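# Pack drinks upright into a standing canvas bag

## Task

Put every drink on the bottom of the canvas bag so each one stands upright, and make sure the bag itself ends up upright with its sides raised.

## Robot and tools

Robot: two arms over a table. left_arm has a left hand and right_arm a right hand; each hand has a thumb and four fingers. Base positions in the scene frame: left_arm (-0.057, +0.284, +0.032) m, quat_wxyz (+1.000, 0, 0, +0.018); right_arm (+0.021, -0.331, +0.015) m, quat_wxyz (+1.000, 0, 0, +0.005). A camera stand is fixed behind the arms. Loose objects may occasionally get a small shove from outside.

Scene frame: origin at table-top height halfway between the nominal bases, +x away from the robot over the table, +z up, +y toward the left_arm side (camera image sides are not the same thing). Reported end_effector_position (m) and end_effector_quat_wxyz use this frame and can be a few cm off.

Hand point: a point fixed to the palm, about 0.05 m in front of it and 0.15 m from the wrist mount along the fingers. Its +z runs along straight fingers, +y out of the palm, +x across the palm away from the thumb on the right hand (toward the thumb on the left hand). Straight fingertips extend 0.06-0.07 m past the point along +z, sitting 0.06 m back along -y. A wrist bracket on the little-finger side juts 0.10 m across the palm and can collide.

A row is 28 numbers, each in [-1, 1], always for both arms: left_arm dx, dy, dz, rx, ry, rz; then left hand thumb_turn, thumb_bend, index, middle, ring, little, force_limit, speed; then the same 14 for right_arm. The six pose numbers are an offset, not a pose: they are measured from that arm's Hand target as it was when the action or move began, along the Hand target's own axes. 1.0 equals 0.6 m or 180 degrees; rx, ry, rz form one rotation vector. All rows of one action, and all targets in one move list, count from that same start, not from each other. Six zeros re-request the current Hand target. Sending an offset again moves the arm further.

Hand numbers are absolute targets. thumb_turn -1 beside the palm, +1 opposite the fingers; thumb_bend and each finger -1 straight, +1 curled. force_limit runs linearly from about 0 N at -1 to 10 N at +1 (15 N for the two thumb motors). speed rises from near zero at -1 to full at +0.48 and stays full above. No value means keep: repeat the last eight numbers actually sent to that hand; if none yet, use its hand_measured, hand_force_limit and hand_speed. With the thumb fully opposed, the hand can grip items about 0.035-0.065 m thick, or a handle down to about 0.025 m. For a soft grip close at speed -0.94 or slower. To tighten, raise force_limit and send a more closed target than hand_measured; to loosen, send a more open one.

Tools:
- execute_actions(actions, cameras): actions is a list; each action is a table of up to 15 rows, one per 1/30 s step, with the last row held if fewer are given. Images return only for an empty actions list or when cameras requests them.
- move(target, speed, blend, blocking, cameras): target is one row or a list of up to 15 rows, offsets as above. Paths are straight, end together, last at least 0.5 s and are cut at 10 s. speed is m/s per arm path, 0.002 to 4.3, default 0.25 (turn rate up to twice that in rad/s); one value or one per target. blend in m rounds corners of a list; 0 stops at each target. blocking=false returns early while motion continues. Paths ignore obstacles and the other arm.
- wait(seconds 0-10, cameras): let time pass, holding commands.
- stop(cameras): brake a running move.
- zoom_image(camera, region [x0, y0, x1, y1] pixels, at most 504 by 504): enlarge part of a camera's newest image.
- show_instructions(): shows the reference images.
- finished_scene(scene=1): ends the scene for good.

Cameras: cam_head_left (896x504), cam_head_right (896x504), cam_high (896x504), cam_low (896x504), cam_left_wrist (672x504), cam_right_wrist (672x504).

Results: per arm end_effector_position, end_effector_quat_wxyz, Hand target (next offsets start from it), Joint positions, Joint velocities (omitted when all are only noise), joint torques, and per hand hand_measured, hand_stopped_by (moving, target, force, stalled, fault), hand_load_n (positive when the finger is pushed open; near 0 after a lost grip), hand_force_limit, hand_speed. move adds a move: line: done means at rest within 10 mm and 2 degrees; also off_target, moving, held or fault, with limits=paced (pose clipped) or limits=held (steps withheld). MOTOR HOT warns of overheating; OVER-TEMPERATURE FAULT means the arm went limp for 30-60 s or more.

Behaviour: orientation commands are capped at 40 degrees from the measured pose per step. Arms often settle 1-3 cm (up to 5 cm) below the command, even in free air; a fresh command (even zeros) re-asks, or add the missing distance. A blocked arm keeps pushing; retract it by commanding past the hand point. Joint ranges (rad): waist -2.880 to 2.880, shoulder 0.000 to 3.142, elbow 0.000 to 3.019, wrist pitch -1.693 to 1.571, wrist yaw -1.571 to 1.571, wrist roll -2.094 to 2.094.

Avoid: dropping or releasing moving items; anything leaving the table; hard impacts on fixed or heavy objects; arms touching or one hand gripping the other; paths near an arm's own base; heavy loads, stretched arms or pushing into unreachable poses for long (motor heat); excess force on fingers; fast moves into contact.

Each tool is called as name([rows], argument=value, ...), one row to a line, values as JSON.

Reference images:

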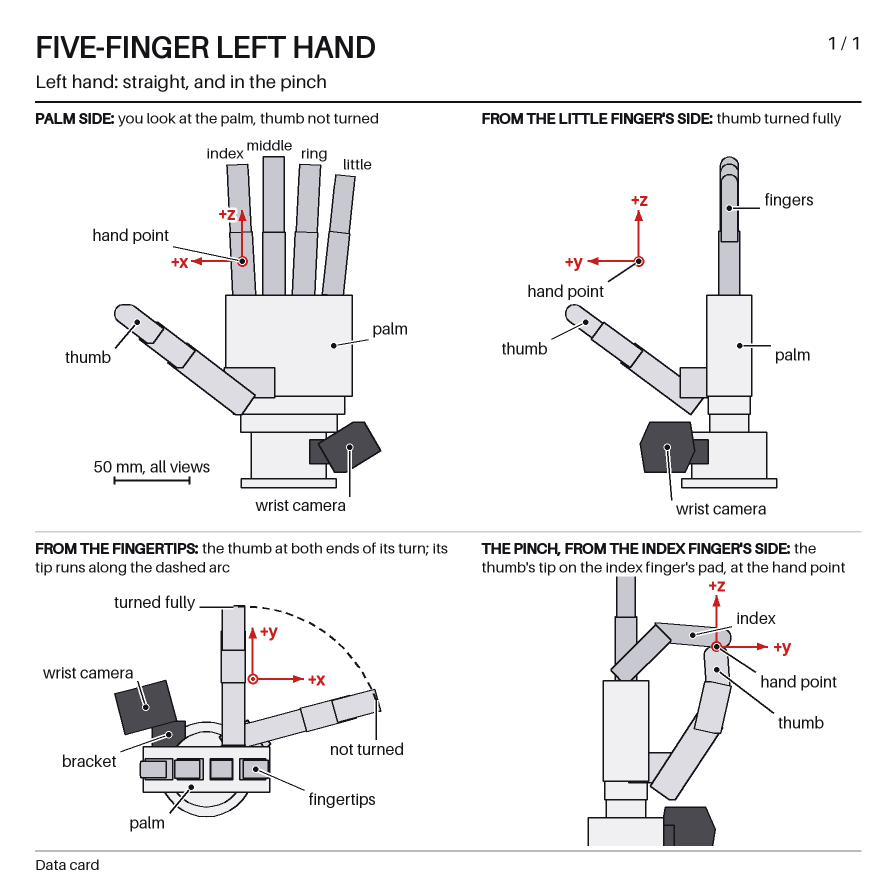

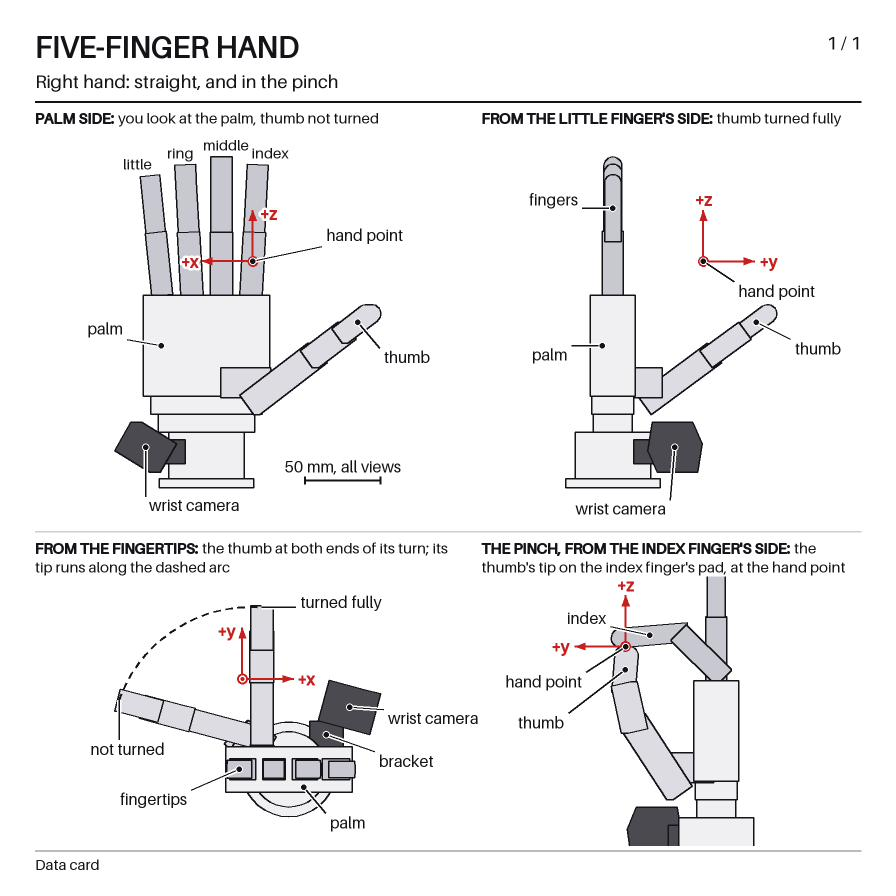

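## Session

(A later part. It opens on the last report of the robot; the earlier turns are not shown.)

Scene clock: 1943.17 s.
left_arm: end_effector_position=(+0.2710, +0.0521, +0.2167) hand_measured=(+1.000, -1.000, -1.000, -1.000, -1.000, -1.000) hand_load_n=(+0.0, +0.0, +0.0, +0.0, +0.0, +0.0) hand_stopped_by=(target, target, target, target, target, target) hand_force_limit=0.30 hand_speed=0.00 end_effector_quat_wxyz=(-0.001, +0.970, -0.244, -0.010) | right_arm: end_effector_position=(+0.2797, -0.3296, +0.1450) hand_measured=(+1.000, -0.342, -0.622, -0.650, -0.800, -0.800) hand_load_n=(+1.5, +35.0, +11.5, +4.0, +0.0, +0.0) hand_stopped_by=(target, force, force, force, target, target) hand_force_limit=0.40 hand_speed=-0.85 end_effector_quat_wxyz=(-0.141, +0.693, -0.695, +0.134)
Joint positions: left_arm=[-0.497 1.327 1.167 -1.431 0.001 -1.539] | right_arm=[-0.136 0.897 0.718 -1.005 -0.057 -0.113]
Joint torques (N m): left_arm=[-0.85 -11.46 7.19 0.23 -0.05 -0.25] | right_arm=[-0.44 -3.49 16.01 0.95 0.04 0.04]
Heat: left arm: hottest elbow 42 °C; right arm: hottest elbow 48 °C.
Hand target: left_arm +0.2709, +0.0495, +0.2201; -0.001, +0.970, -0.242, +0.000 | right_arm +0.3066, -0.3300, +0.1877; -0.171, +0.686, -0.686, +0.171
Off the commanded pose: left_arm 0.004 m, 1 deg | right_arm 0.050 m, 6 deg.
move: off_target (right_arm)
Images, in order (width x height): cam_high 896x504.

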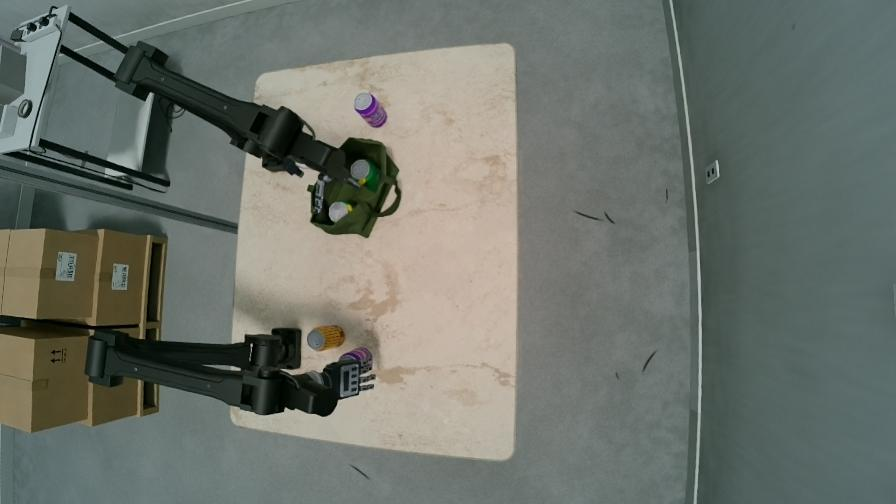

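move([
  [0,0,0,0,0,0,1,0.8,-1,-1,-1,-1,0.3,-0.3,0,0,0,0,0,0,1,-0.2,-0.3,-0.3,-0.8,-0.8,0.4,-0.85],
  [0,0,0.175,0,0,0,1,0.8,-1,-1,-1,-1,0.3,-0.3,0,0,0,0,0,0,1,-0.2,-0.3,-0.3,-0.8,-0.8,0.4,-0.85],
], speed=0.08, cameras=["cam_high","cam_head_left"])

zoom_image(camera="cam_high", region=[290, 125, 410, 245])

zoom_image(camera="cam_head_left", region=[320, 240, 470, 390])

Scene clock: 1949.03 s.
left_arm: end_effector_position=(+0.2725, +0.0514, +0.1239) hand_measured=(+1.000, +0.800, -1.000, -1.000, -1.000, -1.000) hand_load_n=(+0.0, +0.0, +0.0, +0.0, +0.0, +0.0) hand_stopped_by=(target, target, target, target, target, target) hand_force_limit=0.30 hand_speed=-0.30 end_effector_quat_wxyz=(+0.002, +0.970, -0.244, +0.005) | right_arm: end_effector_position=(+0.2797, -0.3296, +0.1450) hand_measured=(+1.000, -0.342, -0.622, -0.650, -0.800, -0.800) hand_load_n=(+1.5, +35.0, +11.0, +4.0, +0.0, +0.0) hand_stopped_by=(target, force, force, force, target, target) hand_force_limit=0.40 hand_speed=-0.85 end_effector_quat_wxyz=(-0.141, +0.693, -0.695, +0.134)
Joint positions: left_arm=[-0.497 1.384 0.965 -1.142 0.001 -1.539] | right_arm=[-0.136 0.897 0.718 -1.005 -0.057 -0.113]
Joint torques (N m): left_arm=[-0.79 -9.17 6.38 0.4 -0.06 -0.25] | right_arm=[-0.44 -3.49 16.01 0.95 0.05 0.04]
Heat: left arm: hottest elbow 42 °C; right arm: hottest elbow 48 °C.
Hand target: left_arm +0.2710, +0.0496, +0.1151; -0.001, +0.970, -0.242, +0.000 | right_arm +0.3066, -0.3300, +0.1877; -0.171, +0.686, -0.686, +0.171
Off the commanded pose: left_arm 0.009 m, 1 deg | right_arm 0.050 m, 6 deg.
move: off_target (right_arm)
Images, in order (width x height): cam_head_left 896x504, cam_high 896x504.

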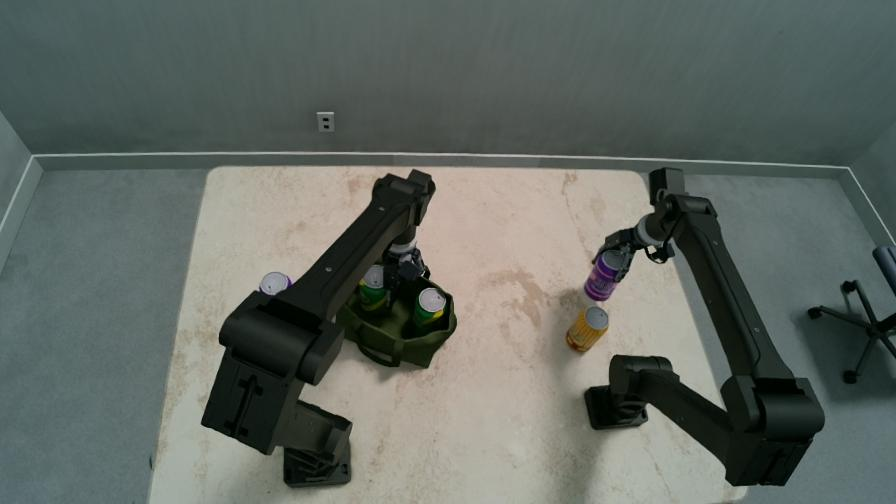

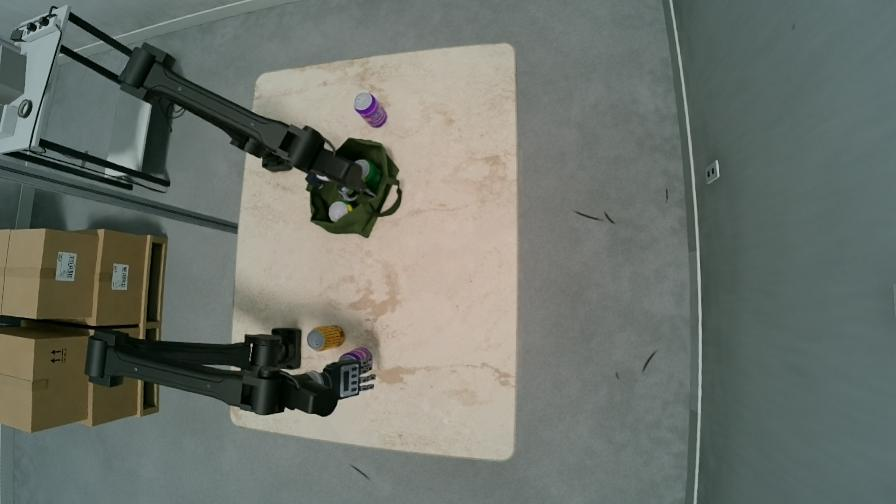

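Scaled by 4.200 from the camera's 896x504 image, which has a finer 1280x720 frame.

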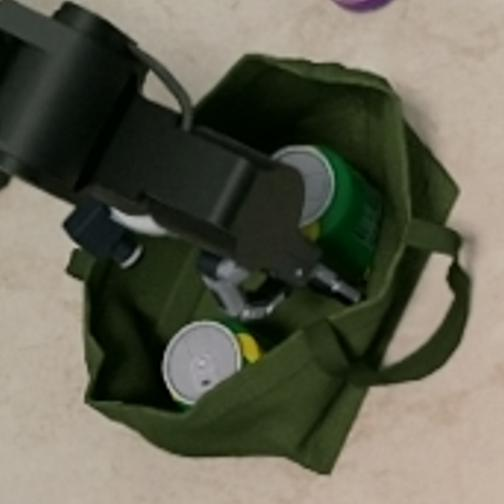

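Scaled by 3.360 from the camera's 896x504 image, which has a finer 1280x720 frame.

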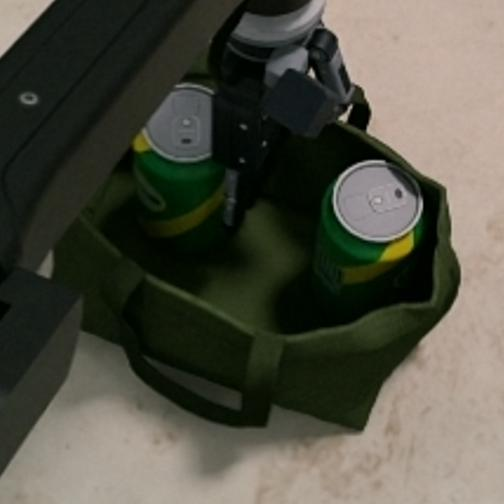

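move(target=[0,-0.05,0,0,0,0,1,0.8,-1,-1,-1,-1,0.3,-0.3,0,0,0,0,0,0,1,-0.2,-0.3,-0.3,-0.8,-0.8,0.4,-0.85], speed=0.05, cameras=["cam_high"])

zoom_image(camera="cam_high", region=[290, 125, 410, 245])

Scene clock: 1950.77 s.
left_arm: end_effector_position=(+0.2792, +0.0668, +0.1236) hand_measured=(+1.000, +0.800, -1.000, -1.000, -1.000, -1.000) hand_load_n=(+0.0, +0.0, -2.0, +0.0, -2.0, +0.0) hand_stopped_by=(target, target, target, target, target, target) hand_force_limit=0.30 hand_speed=-0.30 end_effector_quat_wxyz=(+0.008, +0.969, -0.247, +0.003) | right_arm: end_effector_position=(+0.2797, -0.3296, +0.1450) hand_measured=(+1.000, -0.342, -0.622, -0.650, -0.800, -0.800) hand_load_n=(+1.5, +35.0, +11.0, +4.0, +0.0, -0.5) hand_stopped_by=(target, force, force, force, target, target) hand_force_limit=0.40 hand_speed=-0.85 end_effector_quat_wxyz=(-0.141, +0.693, -0.695, +0.134)
Joint positions: left_arm=[-0.444 1.387 0.965 -1.142 0.015 -1.48] | right_arm=[-0.136 0.897 0.718 -1.005 -0.057 -0.113]
Joint torques (N m): left_arm=[1.44 -9.17 6.71 0.38 -0.65 0.02] | right_arm=[-0.5 -3.43 15.99 0.95 0.04 0.05]
Heat: left arm: hottest elbow 42 °C; right arm: hottest elbow 48 °C.
Hand target: left_arm +0.2851, +0.0762, +0.1151; -0.001, +0.970, -0.242, +0.000 | right_arm +0.3066, -0.3300, +0.1877; -0.171, +0.686, -0.686, +0.171
Off the commanded pose: left_arm 0.014 m, 1 deg | right_arm 0.050 m, 6 deg.
move: off_target (left_arm, right_arm)
Images, in order (width x height): cam_high 896x504.

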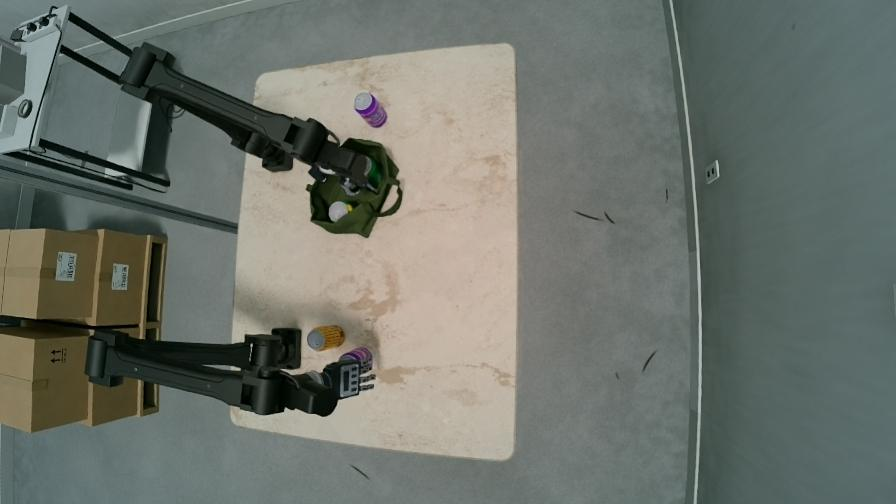

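Scaled by 4.200 from the camera's 896x504 image, which has a finer 1280x720 frame.

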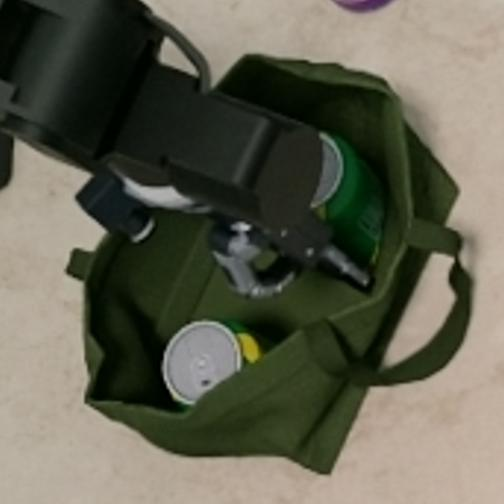

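move(target=[0,-0.025,0,0,0,0,1,0.8,-1,-1,-1,-1,0.3,-0.3,0,0,0,0,0,0,1,-0.2,-0.3,-0.3,-0.8,-0.8,0.4,-0.85], speed=0.05, cameras=["cam_high"])

zoom_image(camera="cam_high", region=[290, 125, 410, 245])

Scene clock: 1952.20 s.
left_arm: end_effector_position=(+0.2852, +0.0815, +0.1222) hand_measured=(+1.000, +0.800, -1.000, -1.000, -1.000, -1.000) hand_load_n=(+0.0, +0.0, -2.5, +0.0, -0.5, +0.0) hand_stopped_by=(target, target, target, target, target, target) hand_force_limit=0.30 hand_speed=-0.30 end_effector_quat_wxyz=(+0.007, +0.969, -0.247, +0.001) | right_arm: end_effector_position=(+0.2797, -0.3296, +0.1450) hand_measured=(+1.000, -0.342, -0.622, -0.650, -0.800, -0.800) hand_load_n=(+1.0, +35.0, +11.5, +4.0, +0.0, +0.0) hand_stopped_by=(target, force, force, force, target, target) hand_force_limit=0.40 hand_speed=-0.85 end_effector_quat_wxyz=(-0.141, +0.693, -0.695, +0.134)
Joint positions: left_arm=[-0.402 1.39 0.965 -1.142 0.014 -1.437] | right_arm=[-0.136 0.897 0.718 -1.005 -0.057 -0.113]
Joint torques (N m): left_arm=[1.2 -9.11 6.99 0.39 -0.6 -0.04] | right_arm=[-0.5 -3.43 15.99 0.95 0.04 0.05]
Heat: left arm: hottest elbow 42 °C; right arm: hottest elbow 48 °C.
Hand target: left_arm +0.2922, +0.0894, +0.1151; -0.001, +0.970, -0.242, +0.000 | right_arm +0.3066, -0.3300, +0.1877; -0.171, +0.686, -0.686, +0.171
Off the commanded pose: left_arm 0.013 m, 1 deg | right_arm 0.050 m, 6 deg.
move: off_target (left_arm, right_arm)
Images, in order (width x height): cam_high 896x504.

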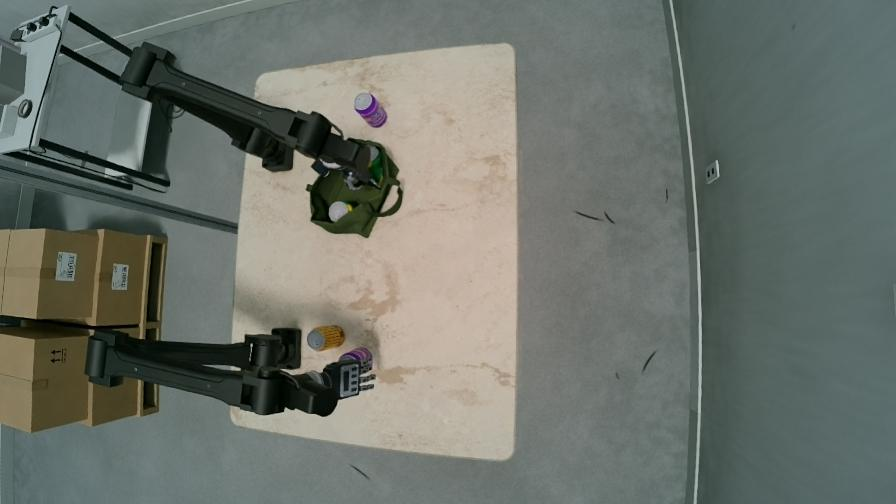

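Scaled by 4.200 from the camera's 896x504 image, which has a finer 1280x720 frame.

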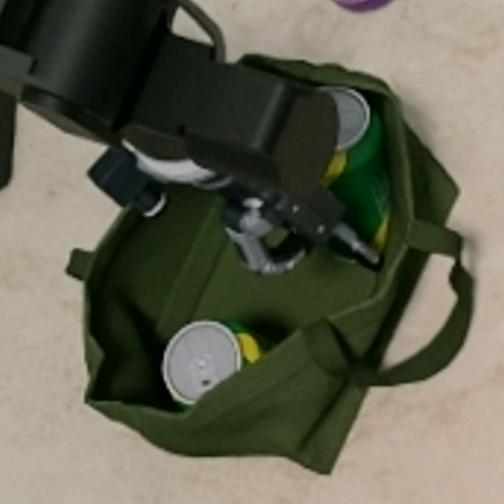

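wait(seconds=0.1, cameras=["cam_high"])

zoom_image(camera="cam_high", region=[290, 125, 410, 245])

Scene clock: 1955.37 s.
left_arm: end_effector_position=(+0.2851, +0.0815, +0.1222) hand_measured=(+1.000, +0.800, -1.000, -1.000, -1.000, -1.000) hand_load_n=(+0.0, +0.0, -2.5, +0.0, -1.0, +0.0) hand_stopped_by=(target, target, target, target, target, target) hand_force_limit=0.30 hand_speed=-0.30 end_effector_quat_wxyz=(+0.007, +0.969, -0.247, +0.001) | right_arm: end_effector_position=(+0.2797, -0.3296, +0.1450) hand_measured=(+1.000, -0.342, -0.622, -0.650, -0.800, -0.800) hand_load_n=(+1.0, +35.0, +11.5, +4.0, +0.0, +0.0) hand_stopped_by=(target, force, force, force, target, target) hand_force_limit=0.40 hand_speed=-0.85 end_effector_quat_wxyz=(-0.141, +0.693, -0.695, +0.134)
Joint positions: left_arm=[-0.402 1.39 0.965 -1.142 0.014 -1.437] | right_arm=[-0.136 0.897 0.718 -1.005 -0.057 -0.113]
Joint torques (N m): left_arm=[1.26 -9.05 6.99 0.39 -0.6 -0.05] | right_arm=[-0.44 -3.49 15.99 0.96 0.04 0.05]
Heat: left arm: hottest elbow 42 °C; right arm: hottest elbow 49 °C.
Hand target: left_arm +0.2921, +0.0893, +0.1151; -0.001, +0.970, -0.242, +0.000 | right_arm +0.3066, -0.3300, +0.1877; -0.171, +0.686, -0.686, +0.171
Off the commanded pose: left_arm 0.013 m, 1 deg | right_arm 0.050 m, 6 deg.
wait: 0.10 s; at rest from the start
Images, in order (width x height): cam_high 896x504.

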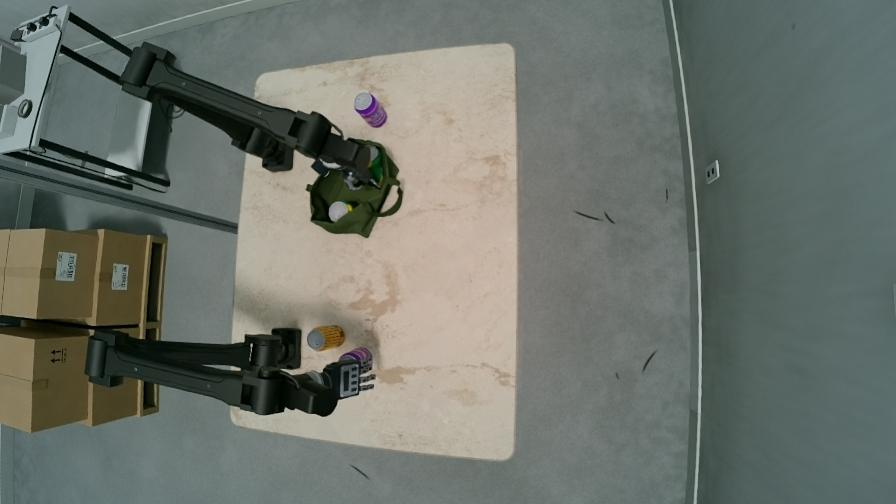

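Scaled by 4.200 from the camera's 896x504 image, which has a finer 1280x720 frame.

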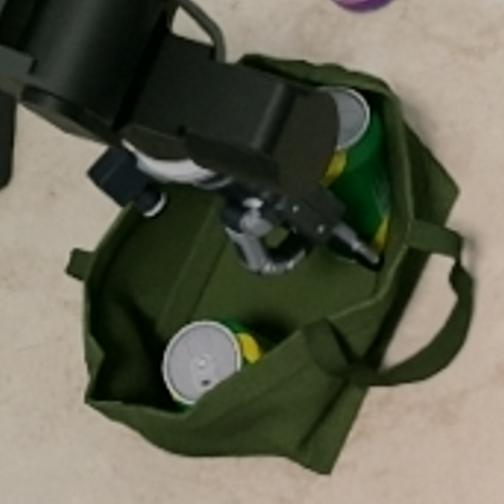

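wait(seconds=0.1, cameras=["cam_left_wrist", "cam_high", "cam_head_left", "cam_low"])

zoom_image(camera="cam_high", region=[350, 130, 410, 190])

Scene clock: 1956.70 s.
left_arm: end_effector_position=(+0.2851, +0.0815, +0.1222) hand_measured=(+1.000, +0.800, -1.000, -1.000, -1.000, -1.000) hand_load_n=(+0.0, +0.0, -2.5, +0.0, -0.5, +0.0) hand_stopped_by=(target, target, target, target, target, target) hand_force_limit=0.30 hand_speed=-0.30 end_effector_quat_wxyz=(+0.007, +0.969, -0.247, +0.001) | right_arm: end_effector_position=(+0.2797, -0.3296, +0.1450) hand_measured=(+1.000, -0.342, -0.622, -0.650, -0.800, -0.800) hand_load_n=(+1.0, +35.0, +11.0, +4.0, -0.5, +0.0) hand_stopped_by=(target, force, force, force, target, target) hand_force_limit=0.40 hand_speed=-0.85 end_effector_quat_wxyz=(-0.141, +0.693, -0.695, +0.134)
Joint positions: left_arm=[-0.402 1.39 0.965 -1.142 0.014 -1.437] | right_arm=[-0.136 0.897 0.718 -1.005 -0.057 -0.113]
Joint torques (N m): left_arm=[1.26 -9.11 7.01 0.38 -0.6 -0.05] | right_arm=[-0.44 -3.49 16.01 0.98 0.04 0.04]
Heat: left arm: hottest elbow 42 °C; right arm: hottest elbow 49 °C.
Hand target: left_arm +0.2921, +0.0893, +0.1151; -0.001, +0.970, -0.242, +0.000 | right_arm +0.3066, -0.3300, +0.1877; -0.171, +0.686, -0.686, +0.171
Off the commanded pose: left_arm 0.013 m, 1 deg | right_arm 0.050 m, 6 deg.
wait: 0.10 s; at rest from the start
Images, in order (width x height): cam_head_left 896x504, cam_high 896x504, cam_low 896x504, cam_left_wrist 672x504.

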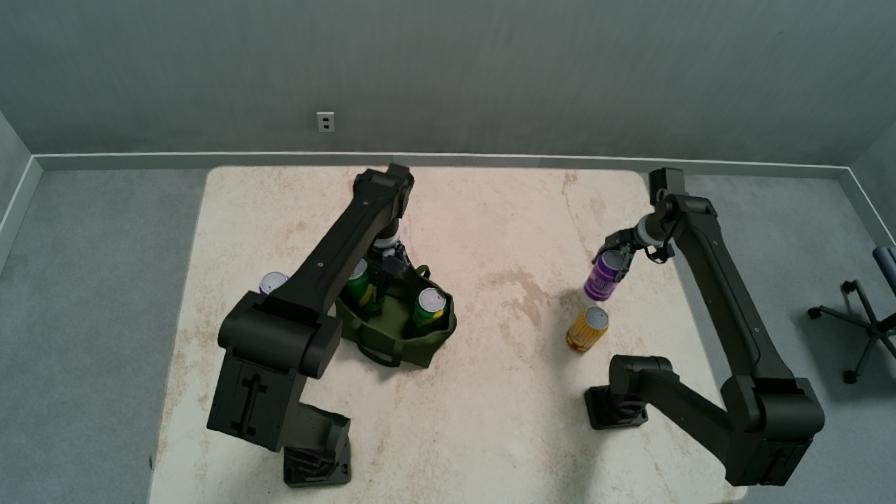

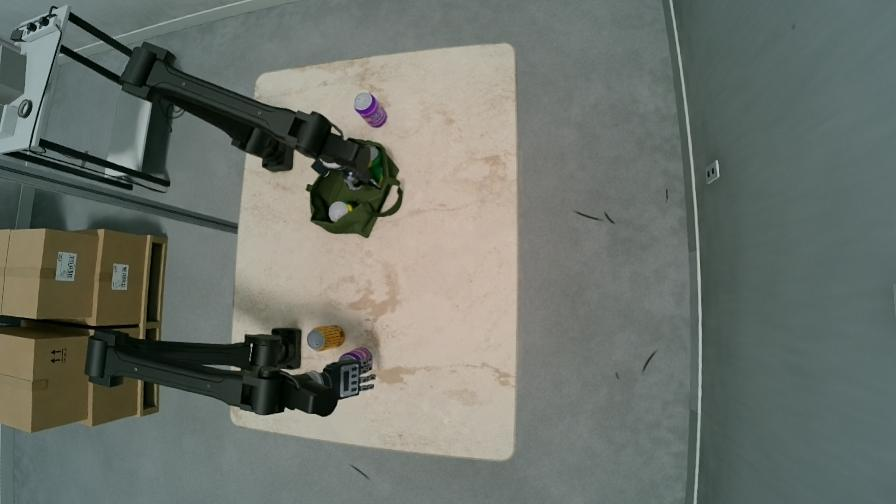

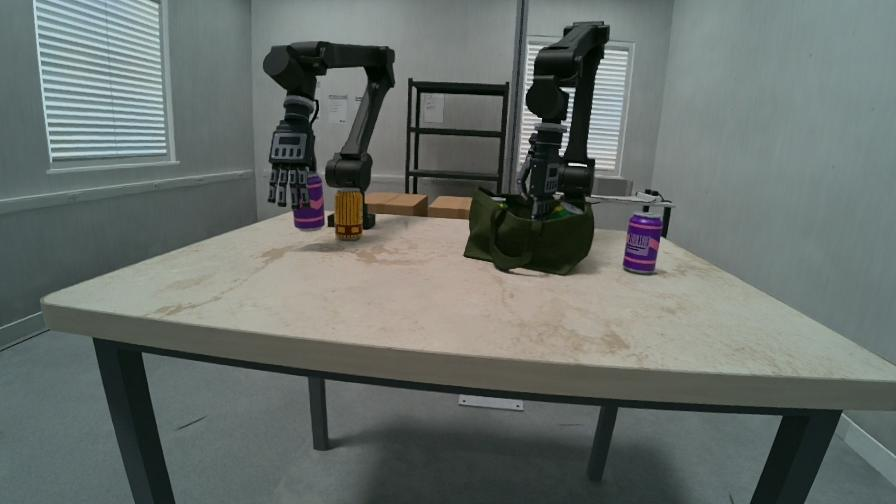

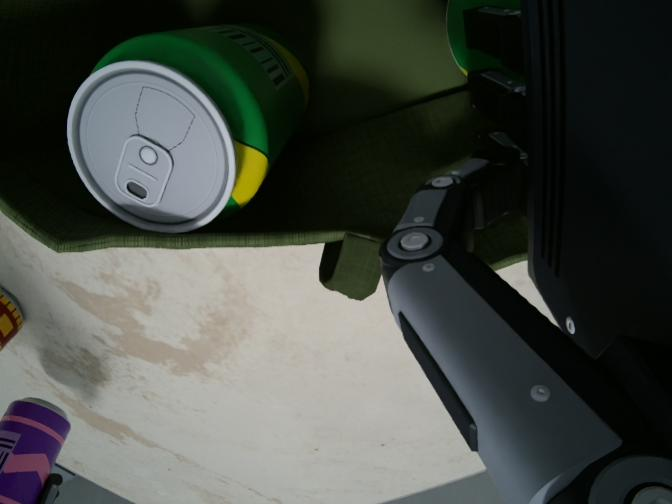

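Scaled by 8.400 from the camera's 896x504 image, which has a finer 1280x720 frame.

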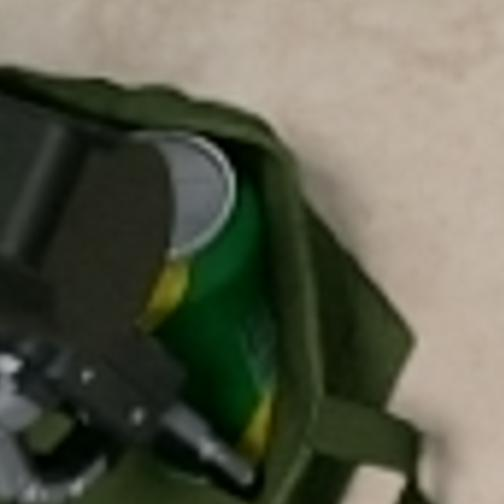

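move(target=[0,0.05,0,0,0,0, 1,0.8,-1,-1,-1,-1,0.3,-0.3, 0,0,0,0,0,0, 1,-0.2,-0.3,-0.3,-0.8,-0.8,0.4,-0.85], speed=0.03, cameras=["cam_high"])

zoom_image(camera="cam_high", region=[290, 125, 410, 245])

Scene clock: 1959.10 s.
left_arm: end_effector_position=(+0.2757, +0.0641, +0.1194) hand_measured=(+1.000, +0.800, -1.000, -1.000, -1.000, -1.000) hand_load_n=(+0.0, +0.0, +0.0, +0.0, -0.5, +0.0) hand_stopped_by=(target, target, target, target, target, target) hand_force_limit=0.30 hand_speed=-0.30 end_effector_quat_wxyz=(+0.002, +0.969, -0.247, -0.001) | right_arm: end_effector_position=(+0.2797, -0.3296, +0.1450) hand_measured=(+1.000, -0.342, -0.622, -0.650, -0.800, -0.800) hand_load_n=(+1.0, +35.0, +11.5, +4.0, +0.0, +0.0) hand_stopped_by=(target, force, force, force, target, target) hand_force_limit=0.40 hand_speed=-0.85 end_effector_quat_wxyz=(-0.141, +0.693, -0.695, +0.134)
Joint positions: left_arm=[-0.46 1.391 0.961 -1.142 0.004 -1.496] | right_arm=[-0.136 0.897 0.718 -1.005 -0.057 -0.113]
Joint torques (N m): left_arm=[-0.5 -9.7 6.76 0.4 -0.15 -0.23] | right_arm=[-0.44 -3.43 15.99 0.95 0.04 0.05]
Heat: left arm: hottest elbow 42 °C; right arm: hottest elbow 49 °C.
Hand target: left_arm +0.2781, +0.0628, +0.1151; -0.001, +0.970, -0.242, +0.000 | right_arm +0.3066, -0.3300, +0.1877; -0.171, +0.686, -0.686, +0.171
Off the commanded pose: left_arm 0.005 m, 1 deg | right_arm 0.050 m, 6 deg.
move: off_target (right_arm)
Images, in order (width x height): cam_high 896x504.

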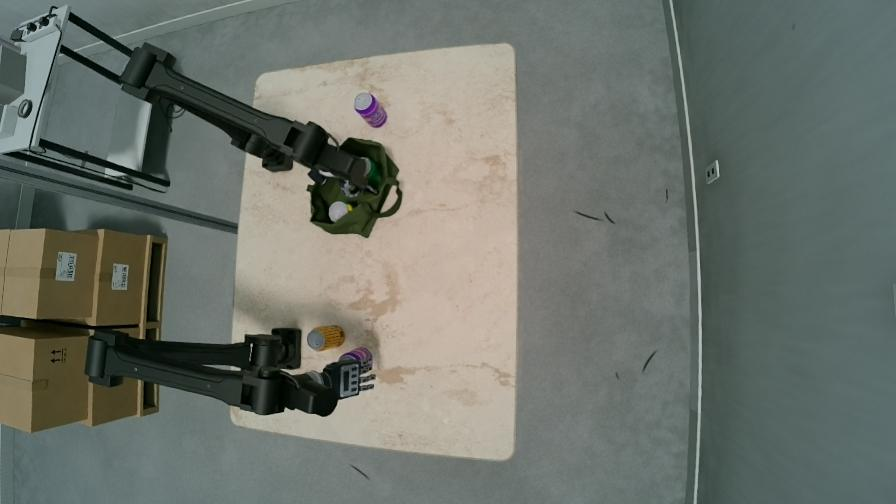

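Scaled by 4.200 from the camera's 896x504 image, which has a finer 1280x720 frame.

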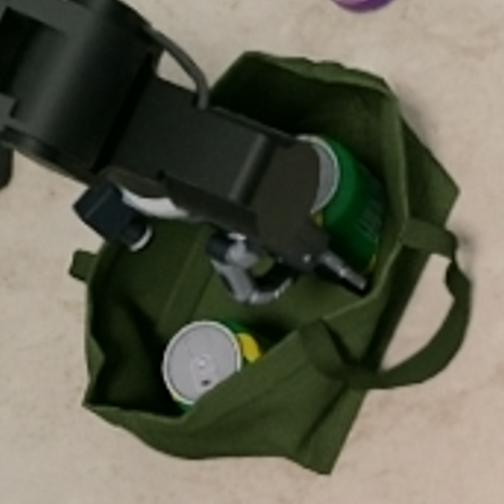

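move(target=[0,0.025,0.03,0.0833,0,0, 1,0.8,-1,-1,-1,-1,0.3,-0.3, 0,-0.0939,-0.1766,0,0,0, 1,-0.2,-0.3,-0.3,-0.3,1,-0.7,-0.7], speed=0.08, cameras=["cam_high", "cam_right_wrist"])

zoom_image(camera="cam_high", region=[290, 125, 410, 245])

Scene clock: 1981.67 s.
left_arm: end_effector_position=(+0.2707, +0.0510, +0.1006) hand_measured=(+1.000, +0.800, -1.000, -1.000, -1.000, -1.000) hand_load_n=(+0.0, +0.0, -0.5, +0.0, -0.5, +0.0) hand_stopped_by=(target, target, target, target, target, target) hand_force_limit=0.30 hand_speed=-0.30 end_effector_quat_wxyz=(-0.123, +0.962, -0.243, +0.033) | right_arm: end_effector_position=(+0.2892, -0.3309, +0.2696) hand_measured=(+1.000, -0.342, -0.622, -0.650, -0.444, +1.000) hand_load_n=(+1.5, +30.5, +9.0, +4.0, +0.5, +0.0) hand_stopped_by=(target, force, force, force, force, target) hand_force_limit=-0.70 hand_speed=-0.70 end_effector_quat_wxyz=(-0.146, +0.691, -0.693, +0.141)
Joint positions: left_arm=[-0.639 1.413 0.955 -1.137 -0.255 -1.681] | right_arm=[-0.136 0.904 1.047 -1.308 -0.057 -0.113]
Joint torques (N m): left_arm=[-0.73 -9.82 6.86 -0.1 -0.49 -0.26] | right_arm=[-0.44 -2.02 16.21 1.02 0.03 0.04]
Heat: left arm: hottest elbow 40 °C; right arm: hottest elbow 50 °C.
Hand target: left_arm +0.2711, +0.0497, +0.0972; -0.127, +0.962, -0.240, +0.032 | right_arm +0.3065, -0.3300, +0.3077; -0.171, +0.686, -0.686, +0.171
Off the commanded pose: left_arm 0.004 m, 1 deg | right_arm 0.042 m, 5 deg.
move: off_target (right_arm)
Images, in order (width x height): cam_high 896x504, cam_right_wrist 672x504.

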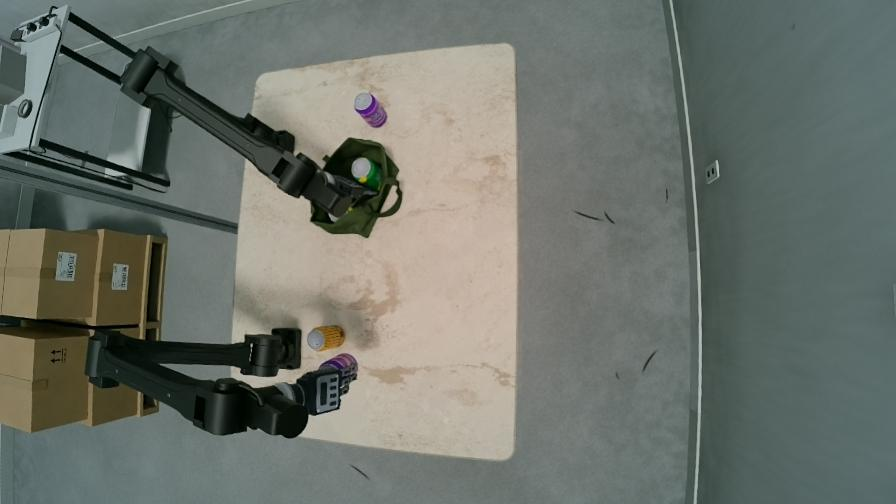

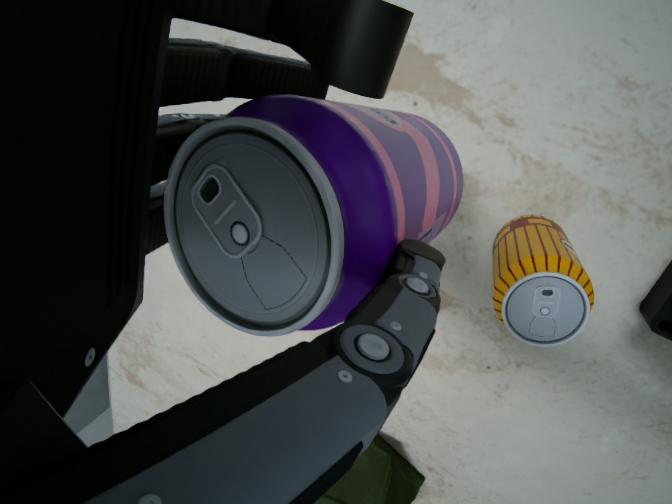

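Scaled by 4.200 from the camera's 896x504 image, which has a finer 1280x720 frame.

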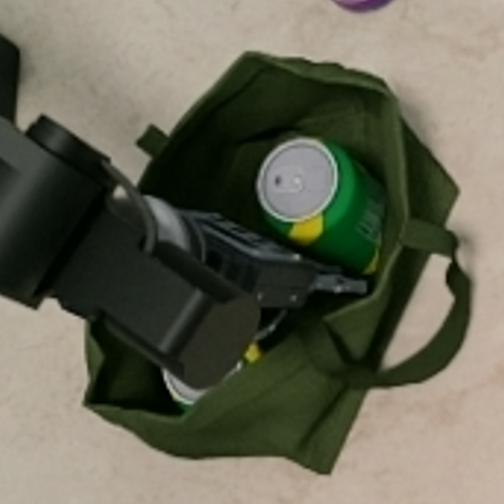

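move(target=[0,-0.0483,0.0129,0,0,0, 1,0.8,-1,-1,-1,-1,0.3,-0.3, -0.2833,0.1126,-0.0599,0,-0.1617,-0.3041, 1,-0.2,-0.3,-0.3,-0.3,1,-0.7,-0.7], speed=0.15, cameras=["cam_high", "cam_right_wrist"])

zoom_image(camera="cam_high", region=[290, 125, 410, 245])

Scene clock: 1987.80 s.
left_arm: end_effector_position=(+0.2779, +0.0686, +0.0983) hand_measured=(+1.000, +0.800, -1.000, -1.000, -1.000, -1.000) hand_load_n=(+0.0, +0.0, -0.5, +0.0, -3.0, +0.0) hand_stopped_by=(target, target, target, target, target, target) hand_force_limit=0.30 hand_speed=-0.30 end_effector_quat_wxyz=(-0.123, +0.962, -0.244, +0.026) | right_arm: end_effector_position=(+0.2174, -0.1706, +0.2717) hand_measured=(+1.000, -0.342, -0.622, -0.650, -0.444, +1.000) hand_load_n=(+1.5, +30.5, +8.5, +3.5, +0.5, +0.0) hand_stopped_by=(target, force, force, force, force, target) hand_force_limit=-0.70 hand_speed=-0.70 end_effector_quat_wxyz=(-0.207, +0.946, -0.249, +0.034)
Joint positions: left_arm=[-0.585 1.413 0.949 -1.131 -0.251 -1.626] | right_arm=[0.497 0.92 1.062 -1.368 -0.249 -0.506]
Joint torques (N m): left_arm=[1.38 -10.75 6.52 0.53 -0.74 0.03] | right_arm=[-0.5 -2.02 16.09 0.8 -0.34 -0.1]
Heat: left arm: hottest elbow 40 °C; right arm: hottest elbow 52 °C.
Hand target: left_arm +0.2852, +0.0762, +0.0972; -0.127, +0.962, -0.240, +0.032 | right_arm +0.2302, -0.1599, +0.3077; -0.235, +0.941, -0.235, +0.059
Off the commanded pose: left_arm 0.011 m, 1 deg | right_arm 0.040 m, 5 deg.
move: off_target (left_arm, right_arm)
Images, in order (width x height): cam_high 896x504, cam_right_wrist 672x504.

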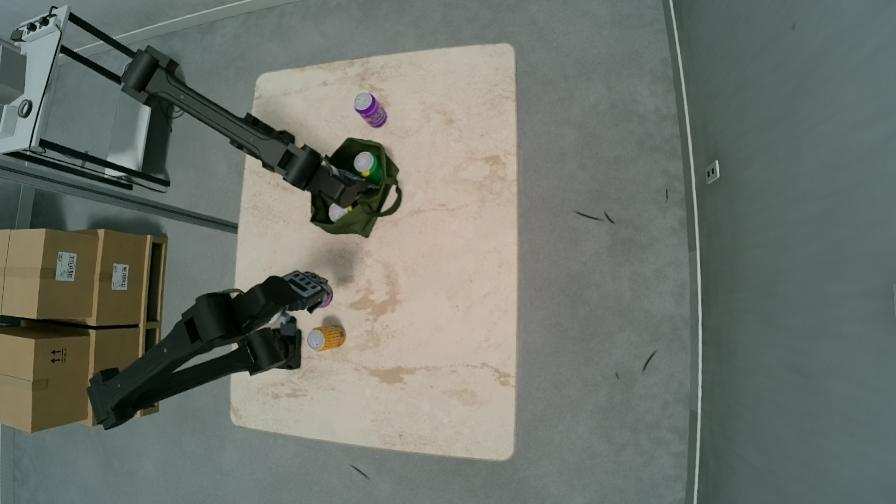

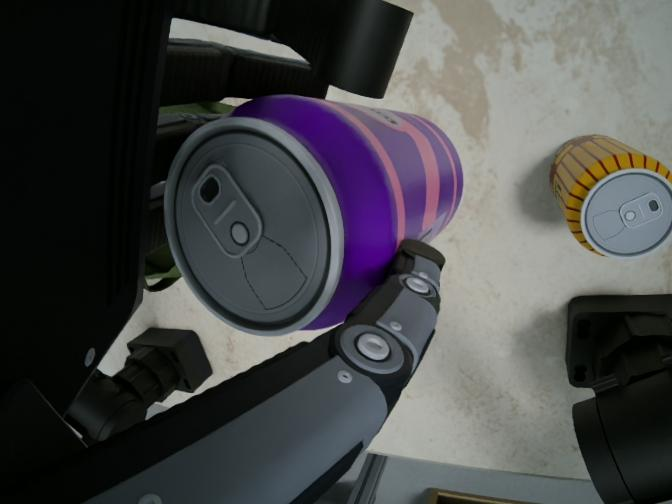

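Scaled by 4.200 from the camera's 896x504 image, which has a finer 1280x720 frame.

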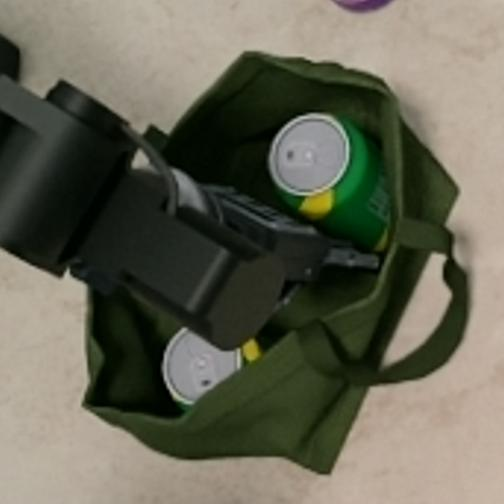

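move([
  [0,0.0483,-0.0129,0,0,0, 1,0.8,-1,-1,-1,-1,0.3,-0.3, 0,0,0,0,0,0, 1,-0.2,-0.3,-0.3,-0.3,1,-0.7,-0.7],
  [0,-0.025,-0.2866,0,0,0, 1,0.8,-1,-1,-1,-1,0.3,-0.3, 0,0,0,0,0,0, 1,-0.2,-0.3,-0.3,-0.3,1,-0.7,-0.7],
], speed=[0.04,0.15], cameras=["cam_high"])

zoom_image(camera="cam_high", region=[290, 125, 410, 245])

Scene clock: 1995.93 s.
left_arm: end_effector_position=(+0.2607, +0.0597, +0.2436) hand_measured=(+1.000, +0.800, -1.000, -1.000, -1.000, -1.000) hand_load_n=(+0.0, +0.0, +0.0, +0.0, +0.0, +0.0) hand_stopped_by=(target, target, target, target, target, target) hand_force_limit=0.30 hand_speed=-0.30 end_effector_quat_wxyz=(-0.135, +0.960, -0.245, +0.008) | right_arm: end_effector_position=(+0.2174, -0.1706, +0.2717) hand_measured=(+1.000, -0.342, -0.622, -0.650, -0.444, +1.000) hand_load_n=(+1.5, +31.0, +9.0, +4.0, +0.5, +0.0) hand_stopped_by=(target, force, force, force, force, target) hand_force_limit=-0.70 hand_speed=-0.70 end_effector_quat_wxyz=(-0.207, +0.946, -0.249, +0.034)
Joint positions: left_arm=[-0.638 1.318 1.255 -1.588 -0.26 -1.682] | right_arm=[0.497 0.92 1.062 -1.368 -0.249 -0.507]
Joint torques (N m): left_arm=[-0.85 -10.4 11.17 -0.75 -0.23 -0.26] | right_arm=[-0.5 -1.96 16.09 0.8 -0.35 -0.09]
Heat: left arm: hottest elbow 40 °C; right arm: hottest elbow 52 °C.
Hand target: left_arm +0.2710, +0.0495, +0.2671; -0.127, +0.962, -0.240, +0.031 | right_arm +0.2302, -0.1599, +0.3077; -0.235, +0.941, -0.235, +0.059
Off the commanded pose: left_arm 0.028 m, 3 deg | right_arm 0.040 m, 5 deg.
move: off_target (left_arm, right_arm)
Images, in order (width x height): cam_high 896x504.

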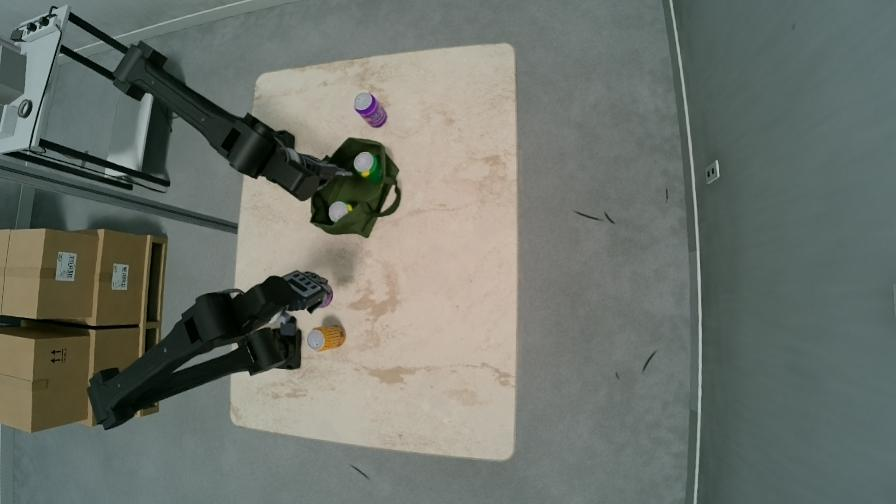

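Scaled by 4.200 from the camera's 896x504 image, which has a finer 1280x720 frame.

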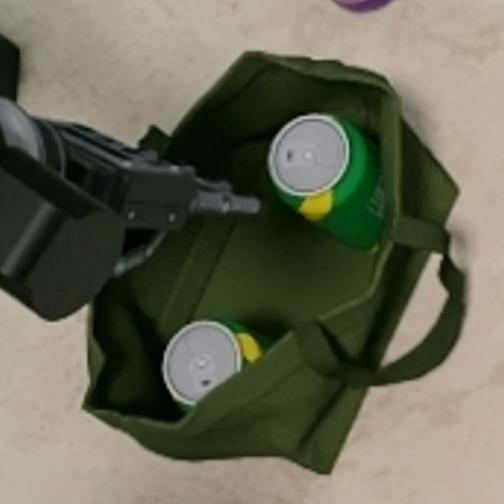

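move([
  [-0.1708,-0.4286,0.1096,0.0672,0.1061,0.2693, 1,-1,-0.8,-0.8,-0.8,-0.8,0.3,-0.3, 0,0,0,0,0,0, 1,-0.2,-0.3,-0.3,-0.3,1,-0.7,-0.7],
  [-0.1708,-0.4286,0.1096,0.0672,0.1061,0.2693, 1,-1,-0.8,-0.8,-0.8,-0.8,0.3,-0.3, -0.2304,-0.3604,0.2068,0,0,0, 1,-0.2,-0.3,-0.3,-0.3,1,-0.7,-0.7],
], speed=[0.25,0.12], cameras=["cam_high", "cam_right_wrist", "cam_left_wrist"])

zoom_image(camera="cam_high", region=[290, 125, 410, 245])

Scene clock: 2004.83 s.
left_arm: end_effector_position=(+0.2993, +0.3275, +0.2698) hand_measured=(+1.000, -1.000, -0.800, -0.800, -0.800, -0.800) hand_load_n=(+0.5, -0.5, +0.0, +0.0, +0.0, +0.0) hand_stopped_by=(target, target, target, target, target, target) hand_force_limit=0.30 hand_speed=-0.30 end_effector_quat_wxyz=(-0.179, +0.746, -0.623, +0.152) | right_arm: end_effector_position=(+0.2152, +0.0983, +0.2585) hand_measured=(+1.000, -0.342, -0.622, -0.650, -0.444, +1.000) hand_load_n=(+1.5, +31.0, +9.0, +3.5, +0.5, +0.0) hand_stopped_by=(target, force, force, force, force, target) hand_force_limit=-0.70 hand_speed=-0.70 end_effector_quat_wxyz=(-0.185, +0.953, -0.235, +0.047)
Joint positions: left_arm=[0.177 1.093 1.109 -1.113 0.018 0.029] | right_arm=[1.073 1.451 1.452 -1.188 0 -0.005]
Joint torques (N m): left_arm=[0.44 -7 8.51 1.44 0.13 0.03] | right_arm=[-0.67 -10.81 16.25 1.85 0.11 0.06]
Heat: left arm: hottest elbow 40 °C; right arm: hottest elbow 53 °C.
Hand target: left_arm +0.3051, +0.3320, +0.2704; -0.186, +0.743, -0.624, +0.155 | right_arm +0.2253, +0.1250, +0.2998; -0.235, +0.941, -0.235, +0.059
Off the commanded pose: left_arm 0.007 m, 1 deg | right_arm 0.050 m, 6 deg.
move: off_target (right_arm)
Images, in order (width x height): cam_high 896x504, cam_left_wrist 672x504, cam_right_wrist 672x504.

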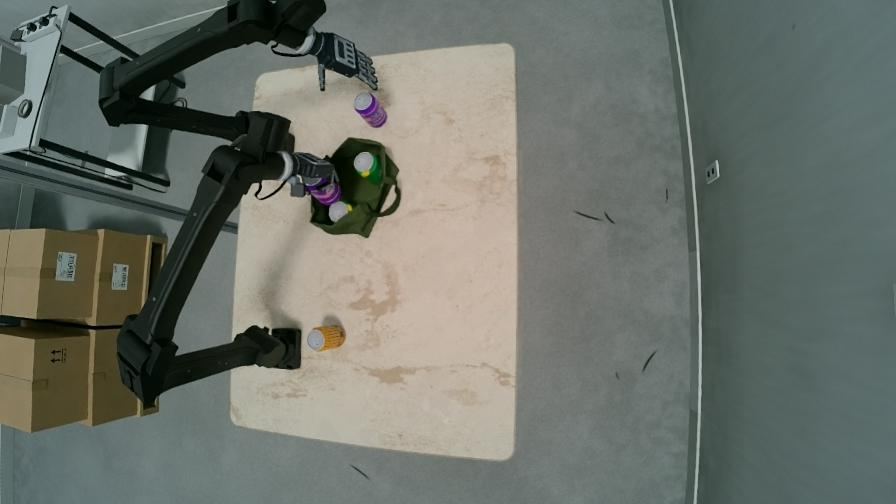

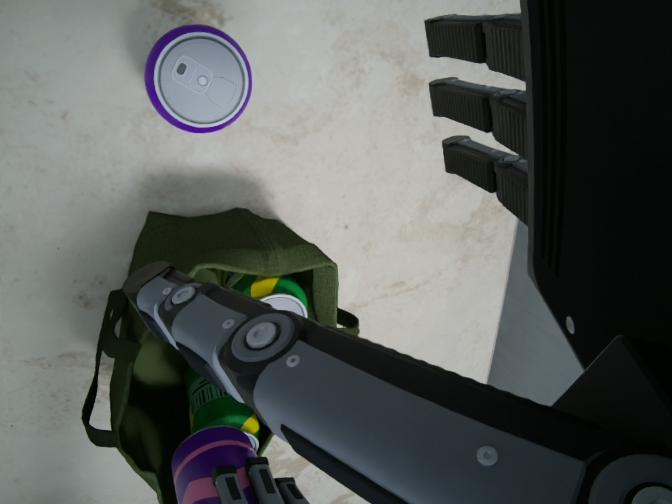

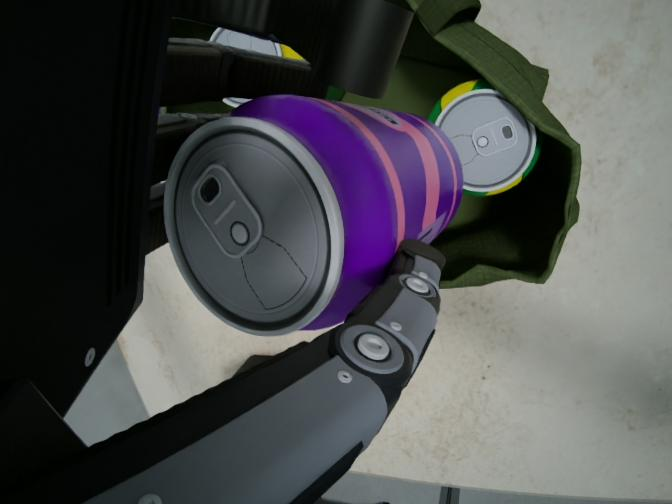

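Scaled by 4.200 from the camera's 896x504 image, which has a finer 1280x720 frame.

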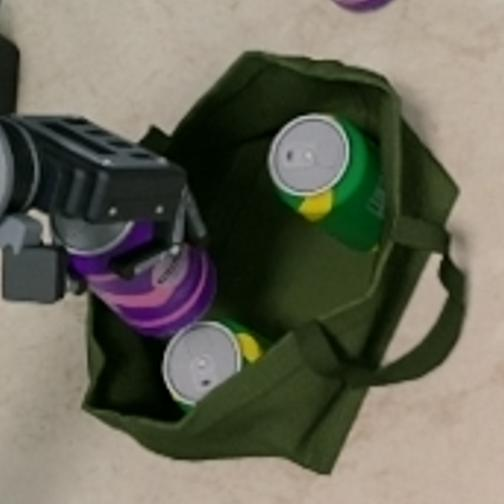

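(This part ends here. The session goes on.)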